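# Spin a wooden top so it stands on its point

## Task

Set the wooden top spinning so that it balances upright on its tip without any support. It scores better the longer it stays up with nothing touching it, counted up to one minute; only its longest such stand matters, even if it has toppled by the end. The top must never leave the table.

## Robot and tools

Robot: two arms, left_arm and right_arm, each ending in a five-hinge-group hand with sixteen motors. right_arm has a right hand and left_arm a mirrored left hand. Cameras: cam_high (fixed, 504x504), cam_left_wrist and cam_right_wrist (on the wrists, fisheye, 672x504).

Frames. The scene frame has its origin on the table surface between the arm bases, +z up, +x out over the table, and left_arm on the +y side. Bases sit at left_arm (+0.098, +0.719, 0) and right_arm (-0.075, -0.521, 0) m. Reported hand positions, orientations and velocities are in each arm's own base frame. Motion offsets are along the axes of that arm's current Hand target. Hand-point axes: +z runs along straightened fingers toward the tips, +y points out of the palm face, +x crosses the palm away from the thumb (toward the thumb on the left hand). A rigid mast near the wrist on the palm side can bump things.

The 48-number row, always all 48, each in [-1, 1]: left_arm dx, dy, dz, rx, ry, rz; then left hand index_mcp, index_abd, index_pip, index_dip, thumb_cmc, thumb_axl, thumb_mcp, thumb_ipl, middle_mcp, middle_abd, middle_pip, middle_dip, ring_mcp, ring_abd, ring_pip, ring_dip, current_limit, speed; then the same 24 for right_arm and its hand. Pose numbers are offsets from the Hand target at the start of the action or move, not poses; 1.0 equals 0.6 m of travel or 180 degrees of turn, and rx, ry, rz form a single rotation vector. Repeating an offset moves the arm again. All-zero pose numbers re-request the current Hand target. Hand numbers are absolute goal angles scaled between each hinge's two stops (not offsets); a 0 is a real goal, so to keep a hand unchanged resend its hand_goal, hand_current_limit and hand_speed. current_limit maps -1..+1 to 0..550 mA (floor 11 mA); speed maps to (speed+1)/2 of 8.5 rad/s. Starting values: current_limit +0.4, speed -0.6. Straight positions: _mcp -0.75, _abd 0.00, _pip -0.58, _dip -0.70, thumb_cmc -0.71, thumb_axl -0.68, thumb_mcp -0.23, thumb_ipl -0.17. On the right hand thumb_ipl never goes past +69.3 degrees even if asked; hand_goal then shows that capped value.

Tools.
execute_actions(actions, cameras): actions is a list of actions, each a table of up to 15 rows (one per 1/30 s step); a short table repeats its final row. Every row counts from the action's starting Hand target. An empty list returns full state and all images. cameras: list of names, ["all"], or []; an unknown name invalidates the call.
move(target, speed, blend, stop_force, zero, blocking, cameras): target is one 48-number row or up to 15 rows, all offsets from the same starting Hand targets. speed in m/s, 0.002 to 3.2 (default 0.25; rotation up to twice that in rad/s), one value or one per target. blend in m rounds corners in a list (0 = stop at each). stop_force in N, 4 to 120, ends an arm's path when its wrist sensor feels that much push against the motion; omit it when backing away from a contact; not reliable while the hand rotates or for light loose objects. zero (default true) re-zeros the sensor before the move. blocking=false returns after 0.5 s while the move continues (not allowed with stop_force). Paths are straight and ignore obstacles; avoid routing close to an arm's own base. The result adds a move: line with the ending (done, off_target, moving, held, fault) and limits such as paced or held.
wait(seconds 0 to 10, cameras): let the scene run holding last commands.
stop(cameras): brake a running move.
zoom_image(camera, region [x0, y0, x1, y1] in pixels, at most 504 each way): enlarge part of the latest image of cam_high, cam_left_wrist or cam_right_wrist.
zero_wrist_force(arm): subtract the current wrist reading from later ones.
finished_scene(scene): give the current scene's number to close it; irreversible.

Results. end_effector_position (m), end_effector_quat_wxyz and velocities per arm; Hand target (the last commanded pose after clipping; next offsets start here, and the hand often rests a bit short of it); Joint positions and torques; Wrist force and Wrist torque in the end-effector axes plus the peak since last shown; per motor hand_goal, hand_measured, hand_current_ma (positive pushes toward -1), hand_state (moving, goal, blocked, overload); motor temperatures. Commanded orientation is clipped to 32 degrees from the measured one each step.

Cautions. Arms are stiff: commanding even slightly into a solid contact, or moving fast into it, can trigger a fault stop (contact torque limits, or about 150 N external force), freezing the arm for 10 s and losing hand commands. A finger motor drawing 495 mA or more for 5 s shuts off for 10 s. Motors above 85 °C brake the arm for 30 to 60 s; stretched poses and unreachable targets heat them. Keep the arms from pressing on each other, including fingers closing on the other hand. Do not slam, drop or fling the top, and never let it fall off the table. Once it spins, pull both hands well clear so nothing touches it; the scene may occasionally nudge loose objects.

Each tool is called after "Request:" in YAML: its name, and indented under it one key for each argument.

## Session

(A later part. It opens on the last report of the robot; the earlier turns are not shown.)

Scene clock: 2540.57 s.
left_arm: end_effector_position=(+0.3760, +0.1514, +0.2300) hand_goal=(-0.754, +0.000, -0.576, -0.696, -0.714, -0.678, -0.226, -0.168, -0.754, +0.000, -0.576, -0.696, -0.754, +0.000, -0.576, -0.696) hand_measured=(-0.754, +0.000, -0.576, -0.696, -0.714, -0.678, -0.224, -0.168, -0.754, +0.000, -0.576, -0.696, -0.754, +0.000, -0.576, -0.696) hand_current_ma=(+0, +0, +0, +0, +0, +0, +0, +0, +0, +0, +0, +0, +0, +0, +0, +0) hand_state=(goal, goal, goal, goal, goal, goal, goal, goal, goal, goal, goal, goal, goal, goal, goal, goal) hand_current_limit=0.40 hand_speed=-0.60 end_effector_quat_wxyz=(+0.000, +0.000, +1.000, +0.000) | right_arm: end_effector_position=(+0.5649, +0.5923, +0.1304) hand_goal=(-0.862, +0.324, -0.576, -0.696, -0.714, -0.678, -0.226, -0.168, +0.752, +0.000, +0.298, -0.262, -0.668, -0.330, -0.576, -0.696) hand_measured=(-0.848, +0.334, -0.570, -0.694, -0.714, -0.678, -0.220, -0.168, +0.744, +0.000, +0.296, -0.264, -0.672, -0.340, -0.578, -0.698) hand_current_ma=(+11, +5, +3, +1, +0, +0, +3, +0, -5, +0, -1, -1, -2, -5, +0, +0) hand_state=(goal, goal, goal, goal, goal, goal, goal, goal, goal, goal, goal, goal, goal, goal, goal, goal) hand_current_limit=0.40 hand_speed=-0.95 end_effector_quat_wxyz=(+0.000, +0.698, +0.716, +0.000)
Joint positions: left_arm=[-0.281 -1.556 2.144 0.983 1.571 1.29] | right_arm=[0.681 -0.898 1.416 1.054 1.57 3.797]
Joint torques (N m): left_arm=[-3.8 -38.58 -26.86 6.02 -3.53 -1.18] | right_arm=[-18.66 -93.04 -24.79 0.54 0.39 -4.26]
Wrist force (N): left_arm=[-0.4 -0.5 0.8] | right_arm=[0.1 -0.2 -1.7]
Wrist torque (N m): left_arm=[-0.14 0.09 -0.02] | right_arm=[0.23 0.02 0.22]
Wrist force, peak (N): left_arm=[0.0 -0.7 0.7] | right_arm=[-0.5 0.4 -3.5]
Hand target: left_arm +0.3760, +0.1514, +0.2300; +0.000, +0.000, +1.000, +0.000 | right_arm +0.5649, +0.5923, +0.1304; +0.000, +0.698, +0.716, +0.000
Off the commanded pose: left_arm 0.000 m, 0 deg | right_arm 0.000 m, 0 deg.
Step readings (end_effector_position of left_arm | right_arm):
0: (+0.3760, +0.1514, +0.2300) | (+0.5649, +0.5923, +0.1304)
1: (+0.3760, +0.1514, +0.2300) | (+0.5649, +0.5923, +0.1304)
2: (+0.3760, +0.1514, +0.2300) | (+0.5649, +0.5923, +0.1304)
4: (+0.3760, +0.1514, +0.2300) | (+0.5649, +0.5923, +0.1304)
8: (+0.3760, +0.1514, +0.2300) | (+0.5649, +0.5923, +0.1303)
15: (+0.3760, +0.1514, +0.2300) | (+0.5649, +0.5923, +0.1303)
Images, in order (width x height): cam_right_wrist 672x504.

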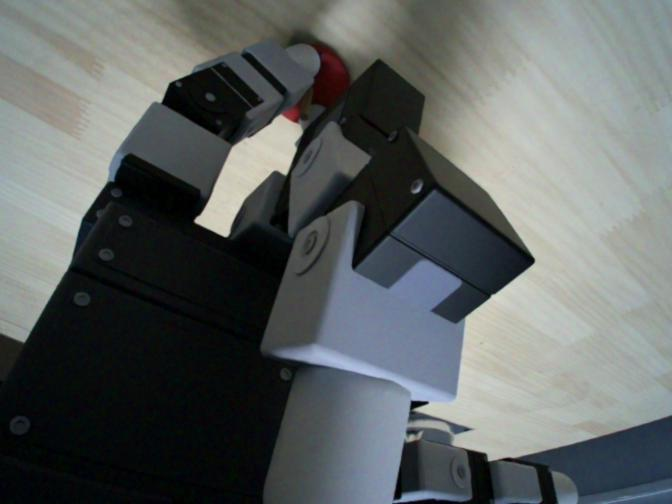

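Request:
execute_actions:
  actions:
    - [[0,0,0,0,0,0,-0.754,0,-0.576,-0.696,-0.714,-0.678,-0.226,-0.168,-0.754,0,-0.576,-0.696,-0.754,0,-0.576,-0.696,0.4,-0.6,0,-0.0012,-0.0001,0,0,0,-0.871,0.325,-0.576,-0.696,-0.714,-0.678,-0.226,-0.168,0.753,0,0.299,-0.261,-0.674,-0.330,-0.576,-0.696,0.4,-0.97]]
  cameras: ["cam_right_wrist"]

Request:
zoom_image:
  camera: "cam_right_wrist"
  region: [220, 20, 400, 155]

Scene clock: 2554.27 s.
left_arm: end_effector_position=(+0.3760, +0.1514, +0.2300) hand_goal=(-0.754, +0.000, -0.576, -0.696, -0.714, -0.678, -0.226, -0.168, -0.754, +0.000, -0.576, -0.696, -0.754, +0.000, -0.576, -0.696) hand_measured=(-0.754, +0.000, -0.576, -0.696, -0.714, -0.678, -0.224, -0.168, -0.754, +0.000, -0.576, -0.696, -0.754, +0.000, -0.576, -0.696) hand_current_ma=(+0, +0, +0, +0, +0, +0, +0, +0, +0, +0, +0, +0, +0, +0, +0, +0) hand_state=(goal, goal, goal, goal, goal, goal, goal, goal, goal, goal, goal, goal, goal, goal, goal, goal) hand_current_limit=0.40 hand_speed=-0.60 end_effector_quat_wxyz=(+0.000, +0.000, +1.000, +0.000) | right_arm: end_effector_position=(+0.5642, +0.5923, +0.1305) hand_goal=(-0.872, +0.324, -0.576, -0.696, -0.714, -0.678, -0.226, -0.168, +0.752, +0.000, +0.298, -0.262, -0.674, -0.330, -0.576, -0.696) hand_measured=(-0.860, +0.330, -0.570, -0.694, -0.714, -0.678, -0.220, -0.168, +0.744, +0.000, +0.296, -0.264, -0.672, -0.334, -0.578, -0.698) hand_current_ma=(+8, +2, +3, +1, +0, +0, +3, +0, -5, +0, -1, -1, +0, -2, +0, +0) hand_state=(goal, goal, goal, goal, goal, goal, goal, goal, goal, goal, goal, goal, goal, goal, goal, goal) hand_current_limit=0.40 hand_speed=-0.97 end_effector_quat_wxyz=(+0.000, +0.698, +0.716, +0.000)
Joint positions: left_arm=[-0.281 -1.556 2.144 0.983 1.571 1.29] | right_arm=[0.682 -0.899 1.417 1.053 1.57 3.798]
Joint torques (N m): left_arm=[-3.22 -38.56 -27.32 5.9 -3.89 -1.1] | right_arm=[24.92 -72.51 -27.83 4.03 0.71 3.86]
Wrist force (N): left_arm=[-0.1 -0.5 0.7] | right_arm=[-0.3 0.3 -1.8]
Wrist torque (N m): left_arm=[-0.13 0.05 0.02] | right_arm=[0.24 0.10 0.08]
Wrist force, peak (N): left_arm=[-0.3 -0.5 1.1] | right_arm=[-0.2 0.5 -2.5]
Hand target: left_arm +0.3760, +0.1514, +0.2300; +0.000, +0.000, +1.000, +0.000 | right_arm +0.5642, +0.5923, +0.1304; +0.000, +0.698, +0.716, +0.000
Off the commanded pose: left_arm 0.000 m, 0 deg | right_arm 0.000 m, 0 deg.
Step readings (end_effector_position of left_arm | right_arm):
0: (+0.3760, +0.1514, +0.2300) | (+0.5649, +0.5923, +0.1304)
1: (+0.3760, +0.1514, +0.2300) | (+0.5649, +0.5923, +0.1304)
2: (+0.3760, +0.1514, +0.2300) | (+0.5649, +0.5923, +0.1305)
4: (+0.3760, +0.1514, +0.2300) | (+0.5645, +0.5922, +0.1305)
8: (+0.3760, +0.1514, +0.2300) | (+0.5644, +0.5922, +0.1305)
15: (+0.3760, +0.1514, +0.2300) | (+0.5643, +0.5923, +0.1305)
Images, in order (width x height): cam_right_wrist 672x504.

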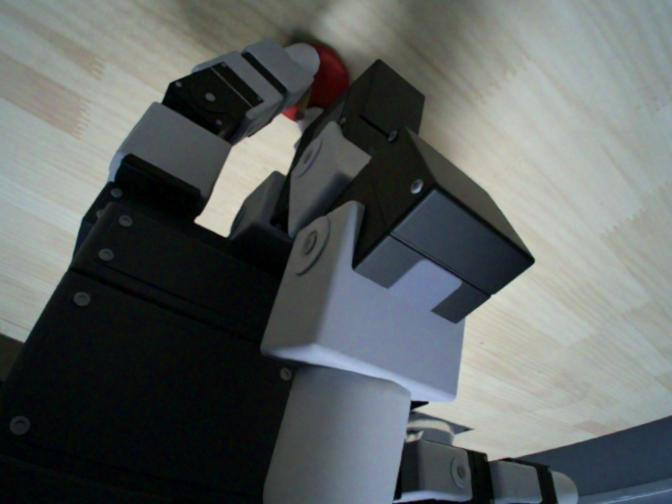

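Scaled by 2.800 from the camera's 672x504 image, which has a finer 960x720 frame.

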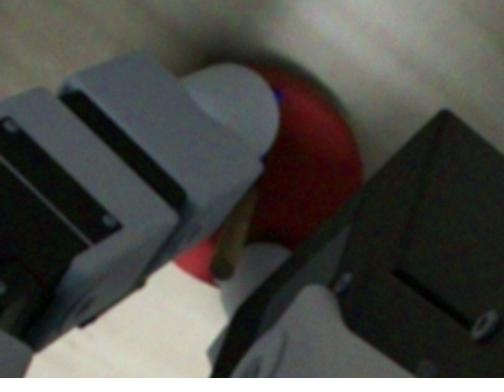

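Request:
execute_actions:
  actions:
    - [[0,0,0,0,0,0,-0.754,0,-0.576,-0.696,-0.714,-0.678,-0.226,-0.168,-0.754,0,-0.576,-0.696,-0.754,0,-0.576,-0.696,0.4,-0.6,0,0.0030,0.0002,0,0,0,-0.871,0.322,-0.576,-0.696,-0.714,-0.678,-0.226,-0.168,0.753,0,0.299,-0.261,-0.674,-0.326,-0.576,-0.696,0.4,-0.97]]
  cameras: ["cam_right_wrist"]

Request:
zoom_image:
  camera: "cam_right_wrist"
  region: [220, 20, 400, 155]

Scene clock: 2563.27 s.
left_arm: end_effector_position=(+0.3760, +0.1514, +0.2300) hand_goal=(-0.754, +0.000, -0.576, -0.696, -0.714, -0.678, -0.226, -0.168, -0.754, +0.000, -0.576, -0.696, -0.754, +0.000, -0.576, -0.696) hand_measured=(-0.754, +0.000, -0.576, -0.696, -0.714, -0.678, -0.224, -0.168, -0.754, +0.000, -0.576, -0.696, -0.754, +0.000, -0.576, -0.696) hand_current_ma=(+0, +0, +0, +0, +0, +0, +0, +0, +0, +0, +0, +0, +0, +0, +0, +0) hand_state=(goal, goal, goal, goal, goal, goal, goal, goal, goal, goal, goal, goal, goal, goal, goal, goal) hand_current_limit=0.40 hand_speed=-0.60 end_effector_quat_wxyz=(+0.000, +0.000, +1.000, +0.000) | right_arm: end_effector_position=(+0.5660, +0.5924, +0.1303) hand_goal=(-0.872, +0.322, -0.576, -0.696, -0.714, -0.678, -0.226, -0.168, +0.752, +0.000, +0.298, -0.262, -0.674, -0.326, -0.576, -0.696) hand_measured=(-0.868, +0.330, -0.574, -0.694, -0.714, -0.678, -0.220, -0.168, +0.744, +0.000, +0.296, -0.264, -0.674, -0.334, -0.576, -0.698) hand_current_ma=(+2, +3, +1, +1, +0, +0, +3, +0, -5, +0, -1, -1, +0, -4, +0, +0) hand_state=(goal, goal, goal, goal, goal, goal, goal, goal, goal, goal, goal, goal, goal, goal, goal, goal) hand_current_limit=0.40 hand_speed=-0.97 end_effector_quat_wxyz=(+0.000, +0.698, +0.716, +0.000)
Joint positions: left_arm=[-0.281 -1.556 2.144 0.983 1.571 1.29] | right_arm=[0.68 -0.897 1.414 1.054 1.57 3.796]
Joint torques (N m): left_arm=[-3.07 -38.3 -26.34 6.15 -3.68 -1.21] | right_arm=[-17.41 -94.57 -22.82 0.52 0.42 -4.17]
Wrist force (N): left_arm=[-0.3 -0.4 0.6] | right_arm=[0.0 0.2 -2.6]
Wrist torque (N m): left_arm=[-0.11 0.07 -0.01] | right_arm=[0.28 0.00 0.24]
Wrist force, peak (N): left_arm=[-0.6 -0.5 0.9] | right_arm=[-0.5 0.1 -3.5]
Hand target: left_arm +0.3760, +0.1514, +0.2300; +0.000, +0.000, +1.000, +0.000 | right_arm +0.5660, +0.5923, +0.1303; +0.000, +0.698, +0.716, +0.000
Off the commanded pose: left_arm 0.000 m, 0 deg | right_arm 0.000 m, 0 deg.
Step readings (end_effector_position of left_arm | right_arm):
0: (+0.3760, +0.1514, +0.2300) | (+0.5642, +0.5923, +0.1304)
1: (+0.3760, +0.1514, +0.2300) | (+0.5642, +0.5923, +0.1304)
2: (+0.3760, +0.1514, +0.2300) | (+0.5647, +0.5924, +0.1304)
4: (+0.3760, +0.1514, +0.2300) | (+0.5658, +0.5925, +0.1303)
8: (+0.3760, +0.1514, +0.2300) | (+0.5660, +0.5925, +0.1303)
15: (+0.3760, +0.1514, +0.2300) | (+0.5660, +0.5924, +0.1302)
Images, in order (width x height): cam_right_wrist 672x504.

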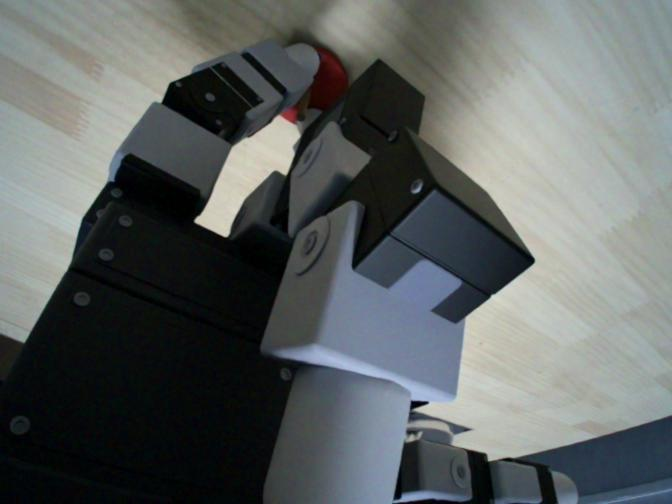

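Scaled by 2.800 from the camera's 672x504 image, which has a finer 960x720 frame.

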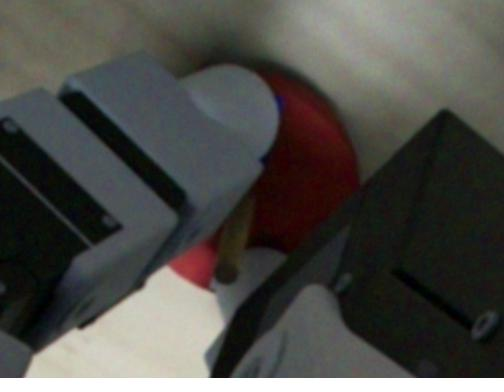

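Request:
execute_actions:
  actions:
    - [[0,0,0,0,0,0,-0.754,0,-0.576,-0.696,-0.714,-0.678,-0.226,-0.168,-0.754,0,-0.576,-0.696,-0.754,0,-0.576,-0.696,0.4,-0.6,0,-0.0004,0,0,0,0,-0.857,0.322,-0.576,-0.696,-0.714,-0.678,-0.226,-0.168,0.753,0,0.299,-0.261,-0.660,-0.326,-0.576,-0.696,0.4,-0.99],[0,0,0,0,0,0,-0.754,0,-0.576,-0.696,-0.714,-0.678,-0.226,-0.168,-0.754,0,-0.576,-0.696,-0.754,0,-0.576,-0.696,0.4,-0.6,0,-0.0008,0,0,0,0,-0.857,0.322,-0.576,-0.696,-0.714,-0.678,-0.226,-0.168,0.753,0,0.299,-0.261,-0.660,-0.326,-0.576,-0.696,0.4,-0.99],[0,0,0,0,0,0,-0.754,0,-0.576,-0.696,-0.714,-0.678,-0.226,-0.168,-0.754,0,-0.576,-0.696,-0.754,0,-0.576,-0.696,0.4,-0.6,0,-0.0012,0,0,0,0,-0.857,0.322,-0.576,-0.696,-0.714,-0.678,-0.226,-0.168,0.753,0,0.299,-0.261,-0.660,-0.326,-0.576,-0.696,0.4,-0.99],[0,0,0,0,0,0,-0.754,0,-0.576,-0.696,-0.714,-0.678,-0.226,-0.168,-0.754,0,-0.576,-0.696,-0.754,0,-0.576,-0.696,0.4,-0.6,0,-0.0016,0,0,0,0,-0.857,0.322,-0.576,-0.696,-0.714,-0.678,-0.226,-0.168,0.753,0,0.299,-0.261,-0.660,-0.326,-0.576,-0.696,0.4,-0.99],[0,0,0,0,0,0,-0.754,0,-0.576,-0.696,-0.714,-0.678,-0.226,-0.168,-0.754,0,-0.576,-0.696,-0.754,0,-0.576,-0.696,0.4,-0.6,0,-0.0020,0,0,0,0,-0.857,0.322,-0.576,-0.696,-0.714,-0.678,-0.226,-0.168,0.753,0,0.299,-0.261,-0.660,-0.326,-0.576,-0.696,0.4,-0.99],[0,0,0,0,0,0,-0.754,0,-0.576,-0.696,-0.714,-0.678,-0.226,-0.168,-0.754,0,-0.576,-0.696,-0.754,0,-0.576,-0.696,0.4,-0.6,0,-0.0024,0,0,0,0,-0.857,0.322,-0.576,-0.696,-0.714,-0.678,-0.226,-0.168,0.753,0,0.299,-0.261,-0.660,-0.326,-0.576,-0.696,0.4,-0.99],[0,0,0,0,0,0,-0.754,0,-0.576,-0.696,-0.714,-0.678,-0.226,-0.168,-0.754,0,-0.576,-0.696,-0.754,0,-0.576,-0.696,0.4,-0.6,0,-0.0029,0,0,0,0,-0.857,0.322,-0.576,-0.696,-0.714,-0.678,-0.226,-0.168,0.753,0,0.299,-0.261,-0.660,-0.326,-0.576,-0.696,0.4,-0.99]]
  cameras: ["cam_right_wrist"]

Request:
zoom_image:
  camera: "cam_right_wrist"
  region: [220, 20, 400, 155]

Scene clock: 2602.63 s.
left_arm: end_effector_position=(+0.3760, +0.1514, +0.2300) hand_goal=(-0.754, +0.000, -0.576, -0.696, -0.714, -0.678, -0.226, -0.168, -0.754, +0.000, -0.576, -0.696, -0.754, +0.000, -0.576, -0.696) hand_measured=(-0.754, +0.000, -0.576, -0.696, -0.714, -0.678, -0.224, -0.168, -0.754, +0.000, -0.576, -0.696, -0.754, +0.000, -0.576, -0.696) hand_current_ma=(+0, +0, +0, +0, +0, +0, +0, +0, +0, +0, +0, +0, +0, +0, +0, +0) hand_state=(goal, goal, goal, goal, goal, goal, goal, goal, goal, goal, goal, goal, goal, goal, goal, goal) hand_current_limit=0.40 hand_speed=-0.60 end_effector_quat_wxyz=(+0.000, +0.000, +1.000, +0.000) | right_arm: end_effector_position=(+0.5643, +0.5923, +0.1303) hand_goal=(-0.858, +0.322, -0.576, -0.696, -0.714, -0.678, -0.226, -0.168, +0.752, +0.000, +0.298, -0.262, -0.660, -0.326, -0.576, -0.696) hand_measured=(-0.858, +0.330, -0.574, -0.694, -0.714, -0.678, -0.220, -0.168, +0.744, +0.000, +0.296, -0.264, -0.664, -0.334, -0.576, -0.698) hand_current_ma=(+0, +3, +1, +1, +0, +0, +3, +0, -5, +0, -1, -1, -2, -4, +0, +0) hand_state=(goal, goal, goal, goal, goal, goal, goal, goal, goal, goal, goal, goal, goal, goal, goal, goal) hand_current_limit=0.40 hand_speed=-0.99 end_effector_quat_wxyz=(+0.000, +0.698, +0.716, +0.000)
Joint positions: left_arm=[-0.281 -1.556 2.144 0.983 1.571 1.29] | right_arm=[0.681 -0.899 1.417 1.053 1.57 3.798]
Joint torques (N m): left_arm=[-2.87 -38.42 -25.88 5.73 -3.93 -1.09] | right_arm=[23.42 -76.52 -36.01 2.74 0.75 3.1]
Wrist force (N): left_arm=[-0.1 -0.3 0.7] | right_arm=[-0.1 0.3 -2.7]
Wrist torque (N m): left_arm=[-0.10 0.05 0.01] | right_arm=[0.36 -0.01 -0.11]
Wrist force, peak (N): left_arm=[-0.3 -0.8 1.0] | right_arm=[0.1 0.8 -3.0]
Hand target: left_arm +0.3760, +0.1514, +0.2300; +0.000, +0.000, +1.000, +0.000 | right_arm +0.5643, +0.5923, +0.1303; +0.000, +0.698, +0.716, +0.000
Off the commanded pose: left_arm 0.000 m, 0 deg | right_arm 0.000 m, 0 deg.
Step readings (end_effector_position of left_arm | right_arm):
0: (+0.3760, +0.1514, +0.2300) | (+0.5660, +0.5923, +0.1303)
1: (+0.3760, +0.1514, +0.2300) | (+0.5660, +0.5923, +0.1303)
2: (+0.3760, +0.1514, +0.2300) | (+0.5660, +0.5923, +0.1303)
4: (+0.3760, +0.1514, +0.2300) | (+0.5657, +0.5922, +0.1304)
8: (+0.3760, +0.1514, +0.2300) | (+0.5647, +0.5922, +0.1303)
15: (+0.3760, +0.1514, +0.2300) | (+0.5643, +0.5922, +0.1303)
Images, in order (width x height): cam_right_wrist 672x504.

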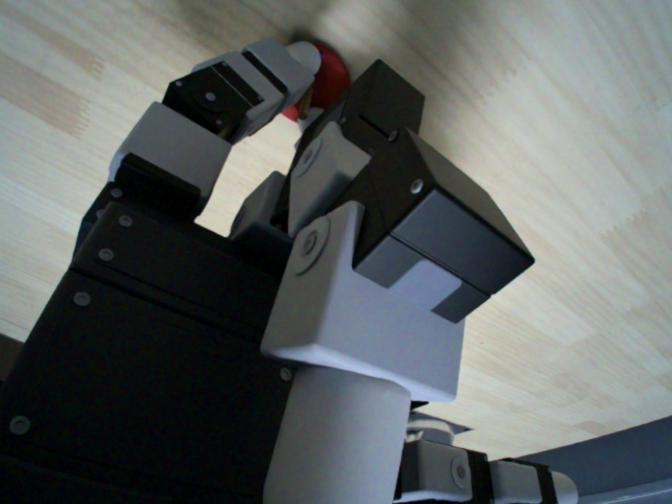

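Scaled by 2.800 from the camera's 672x504 image, which has a finer 960x720 frame.

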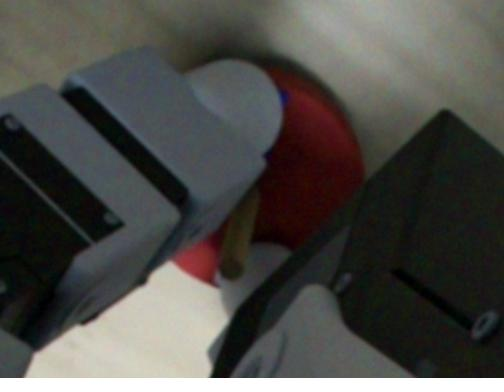

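Request:
zoom_image:
  camera: "cam_right_wrist"
  region: [265, 30, 365, 130]

Scaled by 5.040 from the camera's 672x504 image, which has a finer 960x720 frame.

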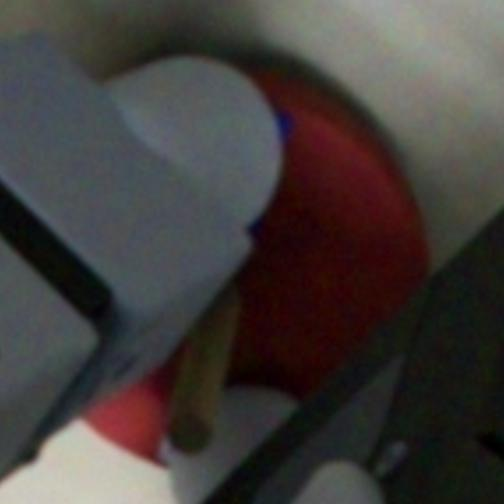

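Request:
execute_actions:
  actions:
    - [[0,0,0,0,0,0,-0.754,0,-0.576,-0.696,-0.714,-0.678,-0.226,-0.168,-0.754,0,-0.576,-0.696,-0.754,0,-0.576,-0.696,0.4,-0.6,0,0,-0.0005,0,0,0,-0.80,0.328,-0.576,-0.696,-0.714,-0.678,-0.226,-0.168,0.753,0,0.299,-0.261,-0.705,-0.332,-0.576,-0.696,0.4,-0.95]]
  cameras: ["cam_right_wrist"]

Request:
zoom_image:
  camera: "cam_right_wrist"
  region: [265, 30, 365, 130]

Scene clock: 2645.63 s.
left_arm: end_effector_position=(+0.3760, +0.1514, +0.2300) hand_goal=(-0.754, +0.000, -0.576, -0.696, -0.714, -0.678, -0.226, -0.168, -0.754, +0.000, -0.576, -0.696, -0.754, +0.000, -0.576, -0.696) hand_measured=(-0.754, +0.000, -0.576, -0.696, -0.714, -0.678, -0.224, -0.168, -0.754, +0.000, -0.576, -0.696, -0.754, +0.000, -0.576, -0.696) hand_current_ma=(+0, +0, +0, +0, +0, +0, +0, +0, +0, +0, +0, +0, +0, +0, +0, +0) hand_state=(goal, goal, goal, goal, goal, goal, goal, goal, goal, goal, goal, goal, goal, goal, goal, goal) hand_current_limit=0.40 hand_speed=-0.60 end_effector_quat_wxyz=(+0.000, +0.000, +1.000, +0.000) | right_arm: end_effector_position=(+0.5643, +0.5923, +0.1306) hand_goal=(-0.800, +0.328, -0.576, -0.696, -0.714, -0.678, -0.226, -0.168, +0.752, +0.000, +0.298, -0.262, -0.706, -0.332, -0.576, -0.696) hand_measured=(-0.822, +0.324, -0.582, -0.698, -0.714, -0.678, -0.220, -0.168, +0.744, +0.000, +0.296, -0.264, -0.680, -0.332, -0.570, -0.694) hand_current_ma=(-24, -2, -3, -1, +0, +0, +3, +0, -5, +0, -1, -1, +32, +0, +2, +0) hand_state=(blocked, goal, goal, goal, goal, goal, goal, goal, goal, goal, goal, goal, blocked, goal, goal, goal) hand_current_limit=0.40 hand_speed=-0.95 end_effector_quat_wxyz=(+0.000, +0.698, +0.716, +0.000)
Joint positions: left_arm=[-0.281 -1.556 2.144 0.983 1.571 1.29] | right_arm=[0.682 -0.899 1.417 1.054 1.57 3.798]
Joint torques (N m): left_arm=[-1.65 -37.66 -27.05 6.18 -3.8 -0.96] | right_arm=[25.54 -94.76 -37.12 3.82 -2.1 -2.13]
Wrist force (N): left_arm=[-0.4 -0.6 0.4] | right_arm=[-0.5 0.4 -3.8]
Wrist torque (N m): left_arm=[-0.12 0.08 -0.01] | right_arm=[0.43 -0.02 -0.13]
Wrist force, peak (N): left_arm=[-0.5 -0.6 1.2] | right_arm=[-0.5 0.4 -3.8]
Hand target: left_arm +0.3760, +0.1514, +0.2300; +0.000, +0.000, +1.000, +0.000 | right_arm +0.5643, +0.5923, +0.1306; +0.000, +0.698, +0.716, +0.000
Off the commanded pose: left_arm 0.000 m, 0 deg | right_arm 0.000 m, 0 deg.
Step readings (end_effector_position of left_arm | right_arm):
0: (+0.3760, +0.1514, +0.2300) | (+0.5643, +0.5923, +0.1303)
1: (+0.3760, +0.1514, +0.2300) | (+0.5643, +0.5923, +0.1303)
2: (+0.3760, +0.1514, +0.2300) | (+0.5643, +0.5923, +0.1303)
4: (+0.3760, +0.1514, +0.2300) | (+0.5642, +0.5922, +0.1304)
8: (+0.3760, +0.1514, +0.2300) | (+0.5642, +0.5923, +0.1304)
15: (+0.3760, +0.1514, +0.2300) | (+0.5643, +0.5923, +0.1306)
Images, in order (width x height): cam_right_wrist 672x504.

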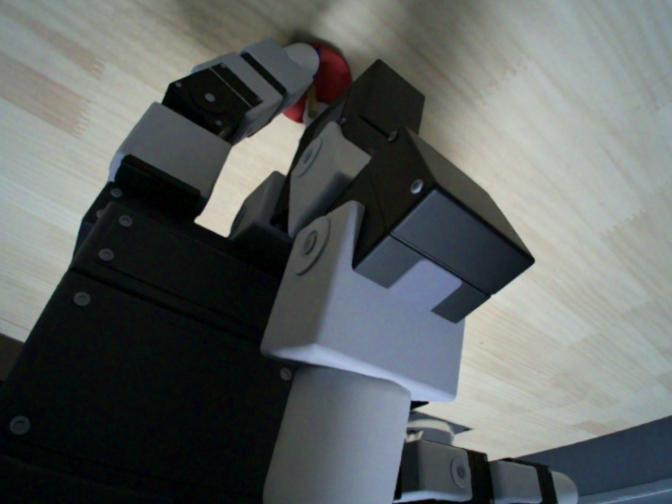

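Scaled by 5.040 from the camera's 672x504 image, which has a finer 960x720 frame.

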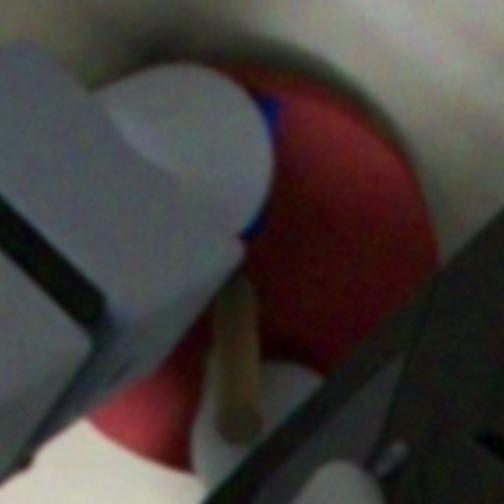

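Request:
execute_actions:
  actions:
    - [[0,0,0,0,0,0,-0.754,0,-0.576,-0.696,-0.714,-0.678,-0.226,-0.168,-0.754,0,-0.576,-0.696,-0.754,0,-0.576,-0.696,0.4,-0.6,0,0,-0.0006,0,0,0,-0.78,0.328,-0.576,-0.696,-0.714,-0.678,-0.226,-0.168,0.753,0,0.299,-0.261,-0.728,-0.332,-0.576,-0.696,0.4,-0.95]]

Request:
execute_actions:
  actions:
    - [[0,0,0,0,0,0,-0.754,0,-0.576,-0.696,-0.714,-0.678,-0.226,-0.168,-0.754,0,-0.576,-0.696,-0.754,0,-0.576,-0.696,0.4,-0.6,0,0,-0.0003,0,0,0,-0.754,0.33,-0.576,-0.696,-0.714,-0.678,-0.226,-0.168,0.753,0,0.299,-0.261,-0.754,-0.334,-0.576,-0.696,0.4,-0.95]]
  cameras: ["cam_right_wrist"]

Request:
zoom_image:
  camera: "cam_right_wrist"
  region: [265, 30, 365, 130]

Scene clock: 2657.70 s.
left_arm: end_effector_position=(+0.3760, +0.1514, +0.2300) hand_goal=(-0.754, +0.000, -0.576, -0.696, -0.714, -0.678, -0.226, -0.168, -0.754, +0.000, -0.576, -0.696, -0.754, +0.000, -0.576, -0.696) hand_measured=(-0.754, +0.000, -0.576, -0.696, -0.714, -0.678, -0.224, -0.168, -0.754, +0.000, -0.576, -0.696, -0.754, +0.000, -0.576, -0.696) hand_current_ma=(+0, +0, +0, +0, +0, +0, +0, +0, +0, +0, +0, +0, +0, +0, +0, +0) hand_state=(goal, goal, goal, goal, goal, goal, goal, goal, goal, goal, goal, goal, goal, goal, goal, goal) hand_current_limit=0.40 hand_speed=-0.60 end_effector_quat_wxyz=(+0.000, +0.000, +1.000, +0.000) | right_arm: end_effector_position=(+0.5643, +0.5923, +0.1310) hand_goal=(-0.780, +0.328, -0.576, -0.696, -0.714, -0.678, -0.226, -0.168, +0.752, +0.000, +0.298, -0.262, -0.728, -0.332, -0.576, -0.696) hand_measured=(-0.782, +0.322, -0.582, -0.698, -0.714, -0.678, -0.220, -0.168, +0.744, +0.000, +0.296, -0.264, -0.714, -0.332, -0.570, -0.694) hand_current_ma=(-1, -2, -2, -1, +0, +0, +3, +0, -5, +0, -1, -1, +11, +0, +2, +0) hand_state=(goal, goal, goal, goal, goal, goal, goal, goal, goal, goal, goal, goal, goal, goal, goal, goal) hand_current_limit=0.40 hand_speed=-0.95 end_effector_quat_wxyz=(+0.000, +0.698, +0.716, +0.000)
Joint positions: left_arm=[-0.281 -1.556 2.144 0.983 1.571 1.29] | right_arm=[0.682 -0.899 1.417 1.054 1.57 3.798]
Joint torques (N m): left_arm=[-3.13 -36.53 -25.65 6.28 -3.76 -1.33] | right_arm=[21.46 -85.99 -33.25 6.69 -2.32 -1.92]
Wrist force (N): left_arm=[-0.1 -0.4 0.4] | right_arm=[-0.4 -0.1 -1.8]
Wrist torque (N m): left_arm=[-0.09 0.03 0.02] | right_arm=[0.23 0.05 -0.15]
Wrist force, peak (N): left_arm=[-0.4 -0.2 1.0] | right_arm=[-0.5 0.2 -4.2]
Hand target: left_arm +0.3760, +0.1514, +0.2300; +0.000, +0.000, +1.000, +0.000 | right_arm +0.5643, +0.5923, +0.1310; +0.000, +0.698, +0.716, +0.000
Off the commanded pose: left_arm 0.000 m, 0 deg | right_arm 0.000 m, 0 deg.
Step readings (end_effector_position of left_arm | right_arm):
0: (+0.3760, +0.1514, +0.2300) | (+0.5643, +0.5923, +0.1306)
1: (+0.3760, +0.1514, +0.2300) | (+0.5643, +0.5923, +0.1306)
2: (+0.3760, +0.1514, +0.2300) | (+0.5643, +0.5923, +0.1307)
4: (+0.3760, +0.1514, +0.2300) | (+0.5643, +0.5923, +0.1309)
8: (+0.3760, +0.1514, +0.2300) | (+0.5643, +0.5923, +0.1310)
15: (+0.3760, +0.1514, +0.2300) | (+0.5643, +0.5923, +0.1310)

Scene clock: 2658.40 s.
left_arm: end_effector_position=(+0.3760, +0.1514, +0.2300) hand_goal=(-0.754, +0.000, -0.576, -0.696, -0.714, -0.678, -0.226, -0.168, -0.754, +0.000, -0.576, -0.696, -0.754, +0.000, -0.576, -0.696) hand_measured=(-0.754, +0.000, -0.576, -0.696, -0.714, -0.678, -0.224, -0.168, -0.754, +0.000, -0.576, -0.696, -0.754, +0.000, -0.576, -0.696) hand_current_ma=(+0, +0, +0, +0, +0, +0, +0, +0, +0, +0, +0, +0, +0, +0, +0, +0) hand_state=(goal, goal, goal, goal, goal, goal, goal, goal, goal, goal, goal, goal, goal, goal, goal, goal) hand_current_limit=0.40 hand_speed=-0.60 end_effector_quat_wxyz=(+0.000, +0.000, +1.000, +0.000) | right_arm: end_effector_position=(+0.5643, +0.5923, +0.1311) hand_goal=(-0.754, +0.330, -0.576, -0.696, -0.714, -0.678, -0.226, -0.168, +0.752, +0.000, +0.298, -0.262, -0.754, -0.334, -0.576, -0.696) hand_measured=(-0.754, +0.324, -0.578, -0.698, -0.714, -0.678, -0.220, -0.168, +0.744, +0.000, +0.296, -0.264, -0.746, -0.332, -0.570, -0.694) hand_current_ma=(+0, -3, -1, -1, +0, +0, +3, +0, -5, +0, -1, -1, +6, +0, +2, +0) hand_state=(goal, goal, goal, goal, goal, goal, goal, goal, goal, goal, goal, goal, goal, goal, goal, goal) hand_current_limit=0.40 hand_speed=-0.95 end_effector_quat_wxyz=(+0.000, +0.698, +0.716, +0.000)
Joint positions: left_arm=[-0.281 -1.556 2.144 0.983 1.571 1.29] | right_arm=[0.682 -0.899 1.417 1.054 1.57 3.798]
Joint torques (N m): left_arm=[-0.7 -36.79 -26.44 5.86 -4 -0.81] | right_arm=[21.33 -97.36 -38.2 5.13 -2.12 -1.86]
Wrist force (N): left_arm=[0.0 -0.6 0.6] | right_arm=[0.3 0.4 -1.5]
Wrist torque (N m): left_arm=[-0.13 0.03 0.03] | right_arm=[0.25 0.00 -0.08]
Wrist force, peak (N): left_arm=[-0.3 -0.4 1.0] | right_arm=[-0.5 0.3 -2.3]
Hand target: left_arm +0.3760, +0.1514, +0.2300; +0.000, +0.000, +1.000, +0.000 | right_arm +0.5643, +0.5923, +0.1311; +0.000, +0.698, +0.716, +0.000
Off the commanded pose: left_arm 0.000 m, 0 deg | right_arm 0.000 m, 0 deg.
Step readings (end_effector_position of left_arm | right_arm):
0: (+0.3760, +0.1514, +0.2300) | (+0.5643, +0.5923, +0.1310)
1: (+0.3760, +0.1514, +0.2300) | (+0.5643, +0.5923, +0.1310)
2: (+0.3760, +0.1514, +0.2300) | (+0.5643, +0.5923, +0.1310)
4: (+0.3760, +0.1514, +0.2300) | (+0.5643, +0.5923, +0.1311)
8: (+0.3760, +0.1514, +0.2300) | (+0.5643, +0.5923, +0.1311)
15: (+0.3760, +0.1514, +0.2300) | (+0.5643, +0.5923, +0.1311)
Images, in order (width x height): cam_right_wrist 672x504.

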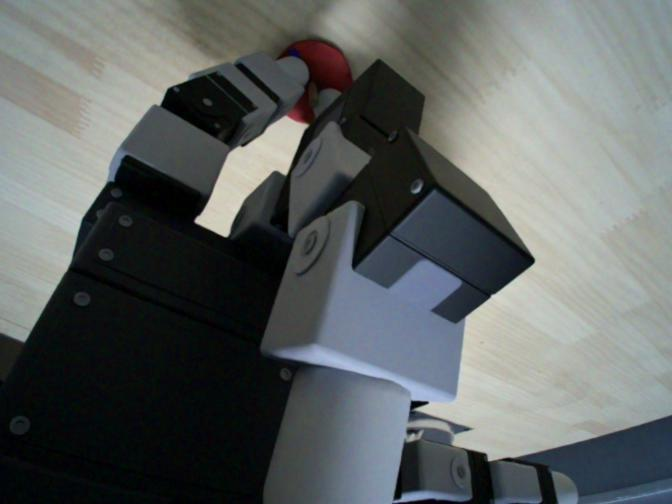

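Scaled by 5.040 from the camera's 672x504 image, which has a finer 960x720 frame.

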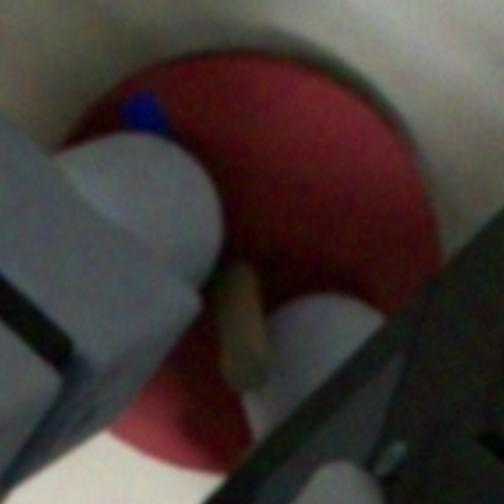

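Request:
execute_actions:
  actions:
    - [[0,0,0,0,0,0,-0.754,0,-0.576,-0.696,-0.714,-0.678,-0.226,-0.168,-0.754,0,-0.576,-0.696,-0.754,0,-0.576,-0.696,0.4,-0.6,0,-0.0020,0.0001,0,0,0,-0.754,0.33,-0.576,-0.696,-0.714,-0.678,-0.226,-0.168,0.753,0,0.299,-0.261,-0.754,-0.334,-0.576,-0.696,0.4,-0.95],[0,0,0,0,0,0,-0.754,0,-0.576,-0.696,-0.714,-0.678,-0.226,-0.168,-0.754,0,-0.576,-0.696,-0.754,0,-0.576,-0.696,0.4,-0.6,0,-0.0035,0.0001,0,0,0,-0.754,0.33,-0.576,-0.696,-0.714,-0.678,-0.226,-0.168,0.753,0,0.299,-0.261,-0.754,-0.334,-0.576,-0.696,0.4,-0.95]]
  cameras: ["cam_right_wrist"]

Request:
zoom_image:
  camera: "cam_right_wrist"
  region: [265, 30, 365, 130]

Scene clock: 2675.90 s.
left_arm: end_effector_position=(+0.3760, +0.1514, +0.2300) hand_goal=(-0.754, +0.000, -0.576, -0.696, -0.714, -0.678, -0.226, -0.168, -0.754, +0.000, -0.576, -0.696, -0.754, +0.000, -0.576, -0.696) hand_measured=(-0.754, +0.000, -0.576, -0.696, -0.714, -0.678, -0.224, -0.168, -0.754, +0.000, -0.576, -0.696, -0.754, +0.000, -0.576, -0.696) hand_current_ma=(+0, +0, +0, +0, +0, +0, +0, +0, +0, +0, +0, +0, +0, +0, +0, +0) hand_state=(goal, goal, goal, goal, goal, goal, goal, goal, goal, goal, goal, goal, goal, goal, goal, goal) hand_current_limit=0.40 hand_speed=-0.60 end_effector_quat_wxyz=(+0.000, +0.000, +1.000, +0.000) | right_arm: end_effector_position=(+0.5621, +0.5923, +0.1311) hand_goal=(-0.754, +0.330, -0.576, -0.696, -0.714, -0.678, -0.226, -0.168, +0.752, +0.000, +0.298, -0.262, -0.754, -0.334, -0.576, -0.696) hand_measured=(-0.754, +0.326, -0.578, -0.698, -0.714, -0.678, -0.220, -0.168, +0.744, +0.000, +0.296, -0.264, -0.746, -0.332, -0.572, -0.694) hand_current_ma=(+0, -2, +0, -1, +0, +0, +3, +0, -5, +0, -1, -1, +5, +0, +2, +0) hand_state=(goal, goal, goal, goal, goal, goal, goal, goal, goal, goal, goal, goal, goal, goal, goal, goal) hand_current_limit=0.40 hand_speed=-0.95 end_effector_quat_wxyz=(+0.000, +0.698, +0.716, +0.000)
Joint positions: left_arm=[-0.281 -1.556 2.144 0.983 1.571 1.29] | right_arm=[0.683 -0.901 1.42 1.053 1.57 3.799]
Joint torques (N m): left_arm=[-0.5 -37.92 -26.83 5.63 -3.92 -1.11] | right_arm=[-16.14 -60.81 -37.12 6.34 -2.36 0]
Wrist force (N): left_arm=[-0.2 -0.5 0.6] | right_arm=[0.3 0.0 -3.1]
Wrist torque (N m): left_arm=[-0.12 0.06 0.01] | right_arm=[0.34 0.06 -0.09]
Wrist force, peak (N): left_arm=[-0.4 -0.5 1.2] | right_arm=[0.1 0.7 -3.8]
Hand target: left_arm +0.3760, +0.1514, +0.2300; +0.000, +0.000, +1.000, +0.000 | right_arm +0.5622, +0.5922, +0.1311; +0.000, +0.698, +0.716, +0.000
Off the commanded pose: left_arm 0.000 m, 0 deg | right_arm 0.000 m, 0 deg.
Step readings (end_effector_position of left_arm | right_arm):
0: (+0.3760, +0.1514, +0.2300) | (+0.5643, +0.5923, +0.1311)
1: (+0.3760, +0.1514, +0.2300) | (+0.5643, +0.5923, +0.1312)
2: (+0.3760, +0.1514, +0.2300) | (+0.5640, +0.5923, +0.1312)
4: (+0.3760, +0.1514, +0.2300) | (+0.5627, +0.5923, +0.1312)
8: (+0.3760, +0.1514, +0.2300) | (+0.5620, +0.5923, +0.1312)
15: (+0.3760, +0.1514, +0.2300) | (+0.5621, +0.5923, +0.1312)
Images, in order (width x height): cam_right_wrist 672x504.

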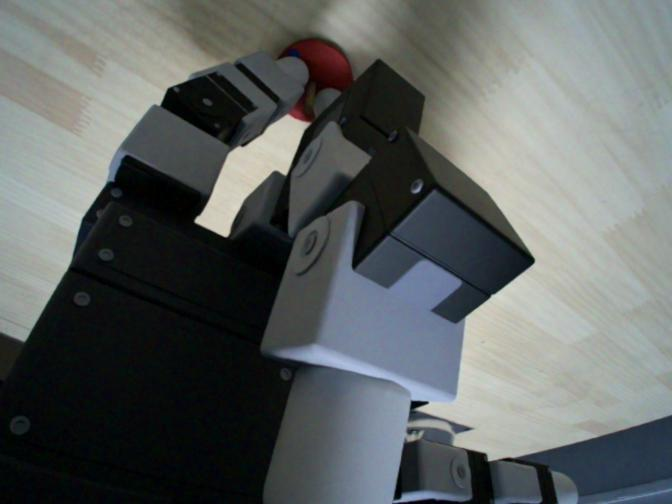

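Scaled by 5.040 from the camera's 672x504 image, which has a finer 960x720 frame.

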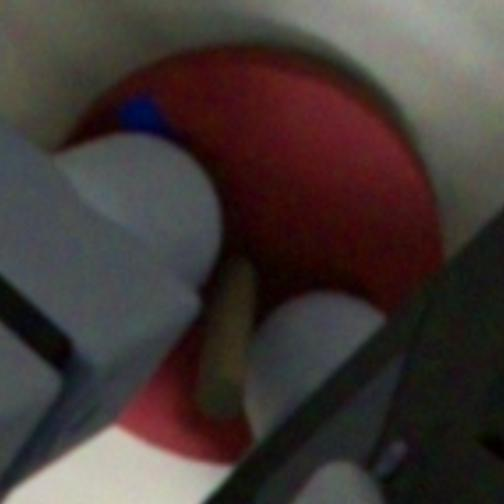

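Request:
execute_actions:
  actions:
    - [[0,0,0,0,0,0,-0.754,0,-0.576,-0.696,-0.714,-0.678,-0.226,-0.168,-0.754,0,-0.576,-0.696,-0.754,0,-0.576,-0.696,0.4,-0.6,0,0.0010,-0.0001,0,0,0,-0.790,0.33,-0.576,-0.696,-0.714,-0.678,-0.226,-0.168,0.753,0,0.299,-0.261,-0.720,-0.334,-0.576,-0.696,0.4,-0.96]]
  cameras: ["cam_right_wrist"]

Request:
zoom_image:
  camera: "cam_right_wrist"
  region: [265, 30, 365, 130]

Scene clock: 2688.50 s.
left_arm: end_effector_position=(+0.3760, +0.1514, +0.2300) hand_goal=(-0.754, +0.000, -0.576, -0.696, -0.714, -0.678, -0.226, -0.168, -0.754, +0.000, -0.576, -0.696, -0.754, +0.000, -0.576, -0.696) hand_measured=(-0.754, +0.000, -0.576, -0.696, -0.714, -0.678, -0.224, -0.168, -0.754, +0.000, -0.576, -0.696, -0.754, +0.000, -0.576, -0.696) hand_current_ma=(+0, +0, +0, +0, +0, +0, +0, +0, +0, +0, +0, +0, +0, +0, +0, +0) hand_state=(goal, goal, goal, goal, goal, goal, goal, goal, goal, goal, goal, goal, goal, goal, goal, goal) hand_current_limit=0.40 hand_speed=-0.60 end_effector_quat_wxyz=(+0.000, +0.000, +1.000, +0.000) | right_arm: end_effector_position=(+0.5628, +0.5922, +0.1311) hand_goal=(-0.790, +0.330, -0.576, -0.696, -0.714, -0.678, -0.226, -0.168, +0.752, +0.000, +0.298, -0.262, -0.720, -0.334, -0.576, -0.696) hand_measured=(-0.782, +0.328, -0.578, -0.698, -0.714, -0.678, -0.220, -0.168, +0.744, +0.000, +0.296, -0.264, -0.722, -0.334, -0.574, -0.694) hand_current_ma=(+5, +0, +0, -1, +0, +0, +3, +0, -5, +0, -1, -1, -1, +0, +1, +0) hand_state=(goal, goal, goal, goal, goal, goal, goal, goal, goal, goal, goal, goal, goal, goal, goal, goal) hand_current_limit=0.40 hand_speed=-0.96 end_effector_quat_wxyz=(+0.000, +0.698, +0.716, +0.000)
Joint positions: left_arm=[-0.281 -1.556 2.144 0.983 1.571 1.29] | right_arm=[0.683 -0.901 1.419 1.053 1.57 3.799]
Joint torques (N m): left_arm=[-3.44 -38.78 -26.39 6.16 -3.63 -0.92] | right_arm=[2.38 -80.4 -25.19 2.98 -2.17 -3.74]
Wrist force (N): left_arm=[-0.2 -0.1 0.8] | right_arm=[0.0 0.0 -1.1]
Wrist torque (N m): left_arm=[-0.08 0.06 0.00] | right_arm=[0.20 0.02 -0.02]
Wrist force, peak (N): left_arm=[-0.3 -0.9 0.8] | right_arm=[0.2 0.7 -4.8]
Hand target: left_arm +0.3760, +0.1514, +0.2300; +0.000, +0.000, +1.000, +0.000 | right_arm +0.5628, +0.5923, +0.1312; +0.000, +0.698, +0.716, +0.000
Off the commanded pose: left_arm 0.000 m, 0 deg | right_arm 0.000 m, 0 deg.
Step readings (end_effector_position of left_arm | right_arm):
0: (+0.3760, +0.1514, +0.2300) | (+0.5622, +0.5922, +0.1311)
1: (+0.3760, +0.1514, +0.2300) | (+0.5622, +0.5922, +0.1311)
2: (+0.3760, +0.1514, +0.2300) | (+0.5624, +0.5922, +0.1311)
4: (+0.3760, +0.1514, +0.2300) | (+0.5627, +0.5922, +0.1311)
8: (+0.3760, +0.1514, +0.2300) | (+0.5628, +0.5922, +0.1311)
15: (+0.3760, +0.1514, +0.2300) | (+0.5628, +0.5922, +0.1311)
Images, in order (width x height): cam_right_wrist 672x504.

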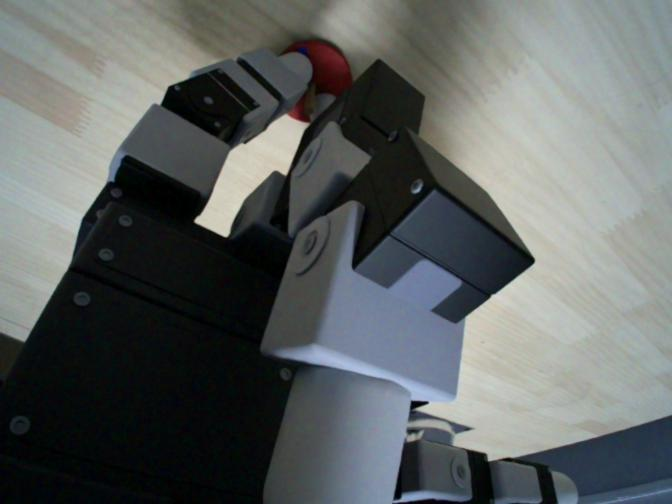

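Scaled by 5.040 from the camera's 672x504 image, which has a finer 960x720 frame.

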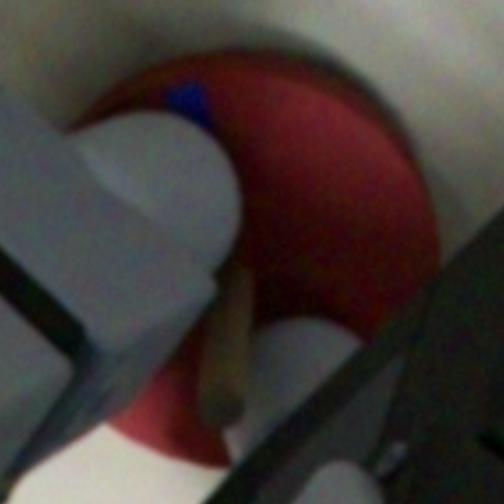

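Request:
execute_actions:
  actions:
    - [[0,0,0,0,0,0,-0.754,0,-0.576,-0.696,-0.714,-0.678,-0.226,-0.168,-0.754,0,-0.576,-0.696,-0.754,0,-0.576,-0.696,0.4,-0.6,0,0.0006,0.0003,0,0,0,-0.825,0.33,-0.576,-0.696,-0.714,-0.678,-0.226,-0.168,0.753,0,0.299,-0.261,-0.690,-0.334,-0.576,-0.696,0.4,-0.96]]
  cameras: ["cam_right_wrist"]

Request:
zoom_image:
  camera: "cam_right_wrist"
  region: [265, 30, 365, 130]

Scene clock: 2694.53 s.
left_arm: end_effector_position=(+0.3760, +0.1514, +0.2300) hand_goal=(-0.754, +0.000, -0.576, -0.696, -0.714, -0.678, -0.226, -0.168, -0.754, +0.000, -0.576, -0.696, -0.754, +0.000, -0.576, -0.696) hand_measured=(-0.754, +0.000, -0.576, -0.696, -0.714, -0.678, -0.224, -0.168, -0.754, +0.000, -0.576, -0.696, -0.754, +0.000, -0.576, -0.696) hand_current_ma=(+0, +0, +0, +0, +0, +0, +0, +0, +0, +0, +0, +0, +0, +0, +0, +0) hand_state=(goal, goal, goal, goal, goal, goal, goal, goal, goal, goal, goal, goal, goal, goal, goal, goal) hand_current_limit=0.40 hand_speed=-0.60 end_effector_quat_wxyz=(+0.000, +0.000, +1.000, +0.000) | right_arm: end_effector_position=(+0.5631, +0.5923, +0.1310) hand_goal=(-0.826, +0.330, -0.576, -0.696, -0.714, -0.678, -0.226, -0.168, +0.752, +0.000, +0.298, -0.262, -0.690, -0.334, -0.576, -0.696) hand_measured=(-0.820, +0.328, -0.578, -0.698, -0.714, -0.678, -0.220, -0.168, +0.744, +0.000, +0.296, -0.264, -0.692, -0.334, -0.574, -0.694) hand_current_ma=(+4, +0, +0, -1, +0, +0, +3, +0, -5, +0, -1, -1, -1, +0, +1, +0) hand_state=(goal, goal, goal, goal, goal, goal, goal, goal, goal, goal, goal, goal, goal, goal, goal, goal) hand_current_limit=0.40 hand_speed=-0.96 end_effector_quat_wxyz=(+0.000, +0.698, +0.716, +0.000)
Joint positions: left_arm=[-0.281 -1.556 2.144 0.983 1.571 1.29] | right_arm=[0.682 -0.9 1.419 1.053 1.57 3.799]
Joint torques (N m): left_arm=[-1.15 -36.53 -25.73 5.94 -4.01 -0.99] | right_arm=[-18.67 -63.2 -37.69 1.03 -2.09 -2.22]
Wrist force (N): left_arm=[-0.2 -0.4 0.8] | right_arm=[0.2 0.3 -1.6]
Wrist torque (N m): left_arm=[-0.13 0.06 0.01] | right_arm=[0.27 0.01 0.18]
Wrist force, peak (N): left_arm=[-0.3 -0.7 0.9] | right_arm=[0.1 0.3 -1.9]
Hand target: left_arm +0.3760, +0.1514, +0.2300; +0.000, +0.000, +1.000, +0.000 | right_arm +0.5631, +0.5923, +0.1310; +0.000, +0.698, +0.716, +0.000
Off the commanded pose: left_arm 0.000 m, 0 deg | right_arm 0.000 m, 0 deg.
Step readings (end_effector_position of left_arm | right_arm):
0: (+0.3760, +0.1514, +0.2300) | (+0.5628, +0.5923, +0.1312)
1: (+0.3760, +0.1514, +0.2300) | (+0.5628, +0.5923, +0.1312)
2: (+0.3760, +0.1514, +0.2300) | (+0.5628, +0.5923, +0.1311)
4: (+0.3760, +0.1514, +0.2300) | (+0.5629, +0.5923, +0.1311)
8: (+0.3760, +0.1514, +0.2300) | (+0.5630, +0.5924, +0.1311)
15: (+0.3760, +0.1514, +0.2300) | (+0.5631, +0.5923, +0.1310)
Images, in order (width x height): cam_right_wrist 672x504.

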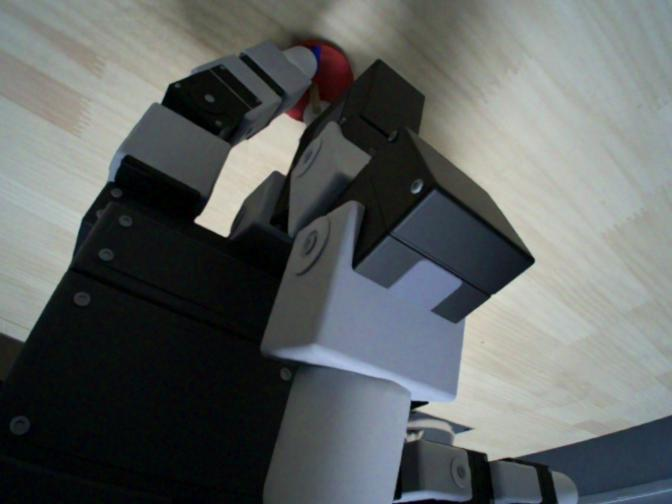

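Scaled by 5.040 from the camera's 672x504 image, which has a finer 960x720 frame.

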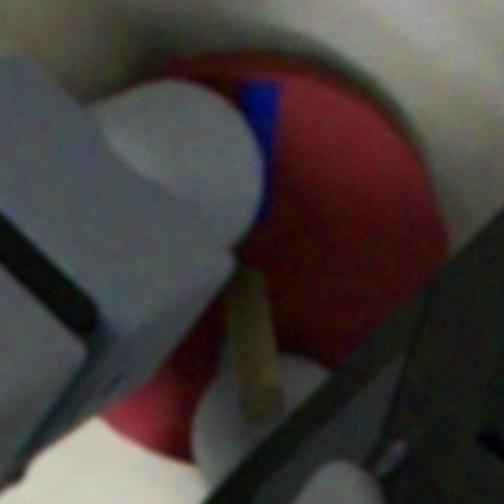

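Request:
execute_actions:
  actions:
    - [[0,0,0,0,0,0,-0.754,0,-0.576,-0.696,-0.714,-0.678,-0.226,-0.168,-0.754,0,-0.576,-0.696,-0.754,0,-0.576,-0.696,0.4,-0.6,0.0008,-0.0006,0.0001,0,0,0,-0.826,0.33,-0.576,-0.696,-0.714,-0.678,-0.226,-0.168,0.753,0,0.299,-0.261,-0.690,-0.334,-0.576,-0.696,0.4,-0.96],[0,0,0,0,0,0,-0.754,0,-0.576,-0.696,-0.714,-0.678,-0.226,-0.168,-0.754,0,-0.576,-0.696,-0.754,0,-0.576,-0.696,0.4,-0.6,0.0016,-0.0012,0.0001,0,0,0,-0.826,0.33,-0.576,-0.696,-0.714,-0.678,-0.226,-0.168,0.753,0,0.299,-0.261,-0.690,-0.334,-0.576,-0.696,0.4,-0.96],[0,0,0,0,0,0,-0.754,0,-0.576,-0.696,-0.714,-0.678,-0.226,-0.168,-0.754,0,-0.576,-0.696,-0.754,0,-0.576,-0.696,0.4,-0.6,0.0022,-0.0017,0.0001,0,0,0,-0.826,0.33,-0.576,-0.696,-0.714,-0.678,-0.226,-0.168,0.753,0,0.299,-0.261,-0.690,-0.334,-0.576,-0.696,0.4,-0.96]]
  cameras: ["cam_right_wrist"]

Request:
zoom_image:
  camera: "cam_right_wrist"
  region: [265, 30, 365, 130]

Scene clock: 2708.80 s.
left_arm: end_effector_position=(+0.3760, +0.1514, +0.2300) hand_goal=(-0.754, +0.000, -0.576, -0.696, -0.714, -0.678, -0.226, -0.168, -0.754, +0.000, -0.576, -0.696, -0.754, +0.000, -0.576, -0.696) hand_measured=(-0.754, +0.000, -0.576, -0.696, -0.714, -0.678, -0.224, -0.168, -0.754, +0.000, -0.576, -0.696, -0.754, +0.000, -0.576, -0.696) hand_current_ma=(+0, +0, +0, +0, +0, +0, +0, +0, +0, +0, +0, +0, +0, +0, +0, +0) hand_state=(goal, goal, goal, goal, goal, goal, goal, goal, goal, goal, goal, goal, goal, goal, goal, goal) hand_current_limit=0.40 hand_speed=-0.60 end_effector_quat_wxyz=(+0.000, +0.000, +1.000, +0.000) | right_arm: end_effector_position=(+0.5621, +0.5936, +0.1309) hand_goal=(-0.826, +0.330, -0.576, -0.696, -0.714, -0.678, -0.226, -0.168, +0.752, +0.000, +0.298, -0.262, -0.690, -0.334, -0.576, -0.696) hand_measured=(-0.824, +0.328, -0.578, -0.698, -0.714, -0.678, -0.220, -0.168, +0.744, +0.000, +0.296, -0.264, -0.692, -0.334, -0.574, -0.694) hand_current_ma=(+1, +0, +0, -1, +0, +0, +3, +0, -5, +0, -1, -1, -1, +0, +0, +0) hand_state=(goal, goal, goal, goal, goal, goal, goal, goal, goal, goal, goal, goal, goal, goal, goal, goal) hand_current_limit=0.40 hand_speed=-0.96 end_effector_quat_wxyz=(+0.000, +0.698, +0.716, +0.000)
Joint positions: left_arm=[-0.281 -1.556 2.144 0.983 1.571 1.29] | right_arm=[0.685 -0.9 1.418 1.054 1.57 3.801]
Joint torques (N m): left_arm=[-1.44 -36.65 -26.33 6.12 -3.47 -0.99] | right_arm=[11.59 -79.29 -25.73 5.33 -1.02 -3.14]
Wrist force (N): left_arm=[-0.5 -0.2 0.9] | right_arm=[-0.6 -0.4 -1.8]
Wrist torque (N m): left_arm=[-0.11 0.10 -0.02] | right_arm=[0.22 0.07 -0.17]
Wrist force, peak (N): left_arm=[-0.5 -0.4 1.1] | right_arm=[0.2 0.3 -2.1]
Hand target: left_arm +0.3760, +0.1514, +0.2300; +0.000, +0.000, +1.000, +0.000 | right_arm +0.5621, +0.5936, +0.1309; +0.000, +0.698, +0.716, +0.000
Off the commanded pose: left_arm 0.000 m, 0 deg | right_arm 0.000 m, 0 deg.
Step readings (end_effector_position of left_arm | right_arm):
0: (+0.3760, +0.1514, +0.2300) | (+0.5631, +0.5923, +0.1310)
1: (+0.3760, +0.1514, +0.2300) | (+0.5631, +0.5923, +0.1310)
2: (+0.3760, +0.1514, +0.2300) | (+0.5631, +0.5923, +0.1309)
4: (+0.3760, +0.1514, +0.2300) | (+0.5626, +0.5930, +0.1309)
8: (+0.3760, +0.1514, +0.2300) | (+0.5621, +0.5936, +0.1309)
15: (+0.3760, +0.1514, +0.2300) | (+0.5621, +0.5936, +0.1309)
Images, in order (width x height): cam_right_wrist 672x504.

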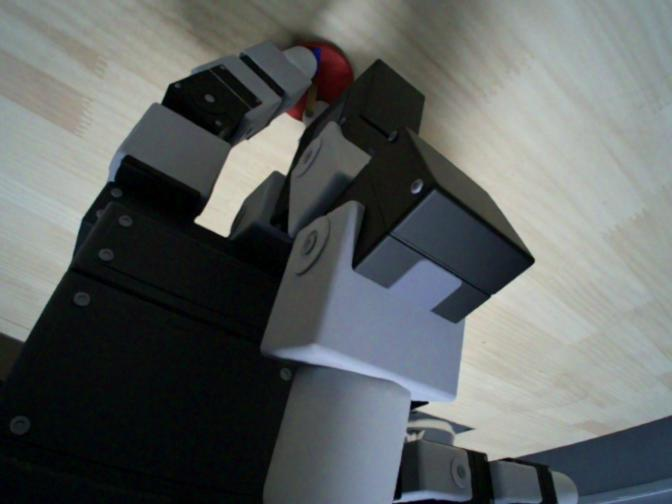

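Scaled by 5.040 from the camera's 672x504 image, which has a finer 960x720 frame.

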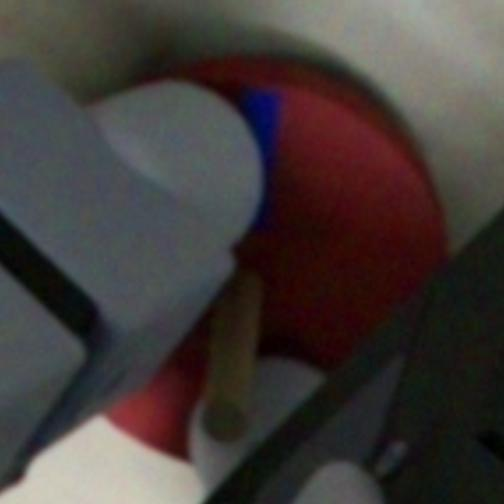

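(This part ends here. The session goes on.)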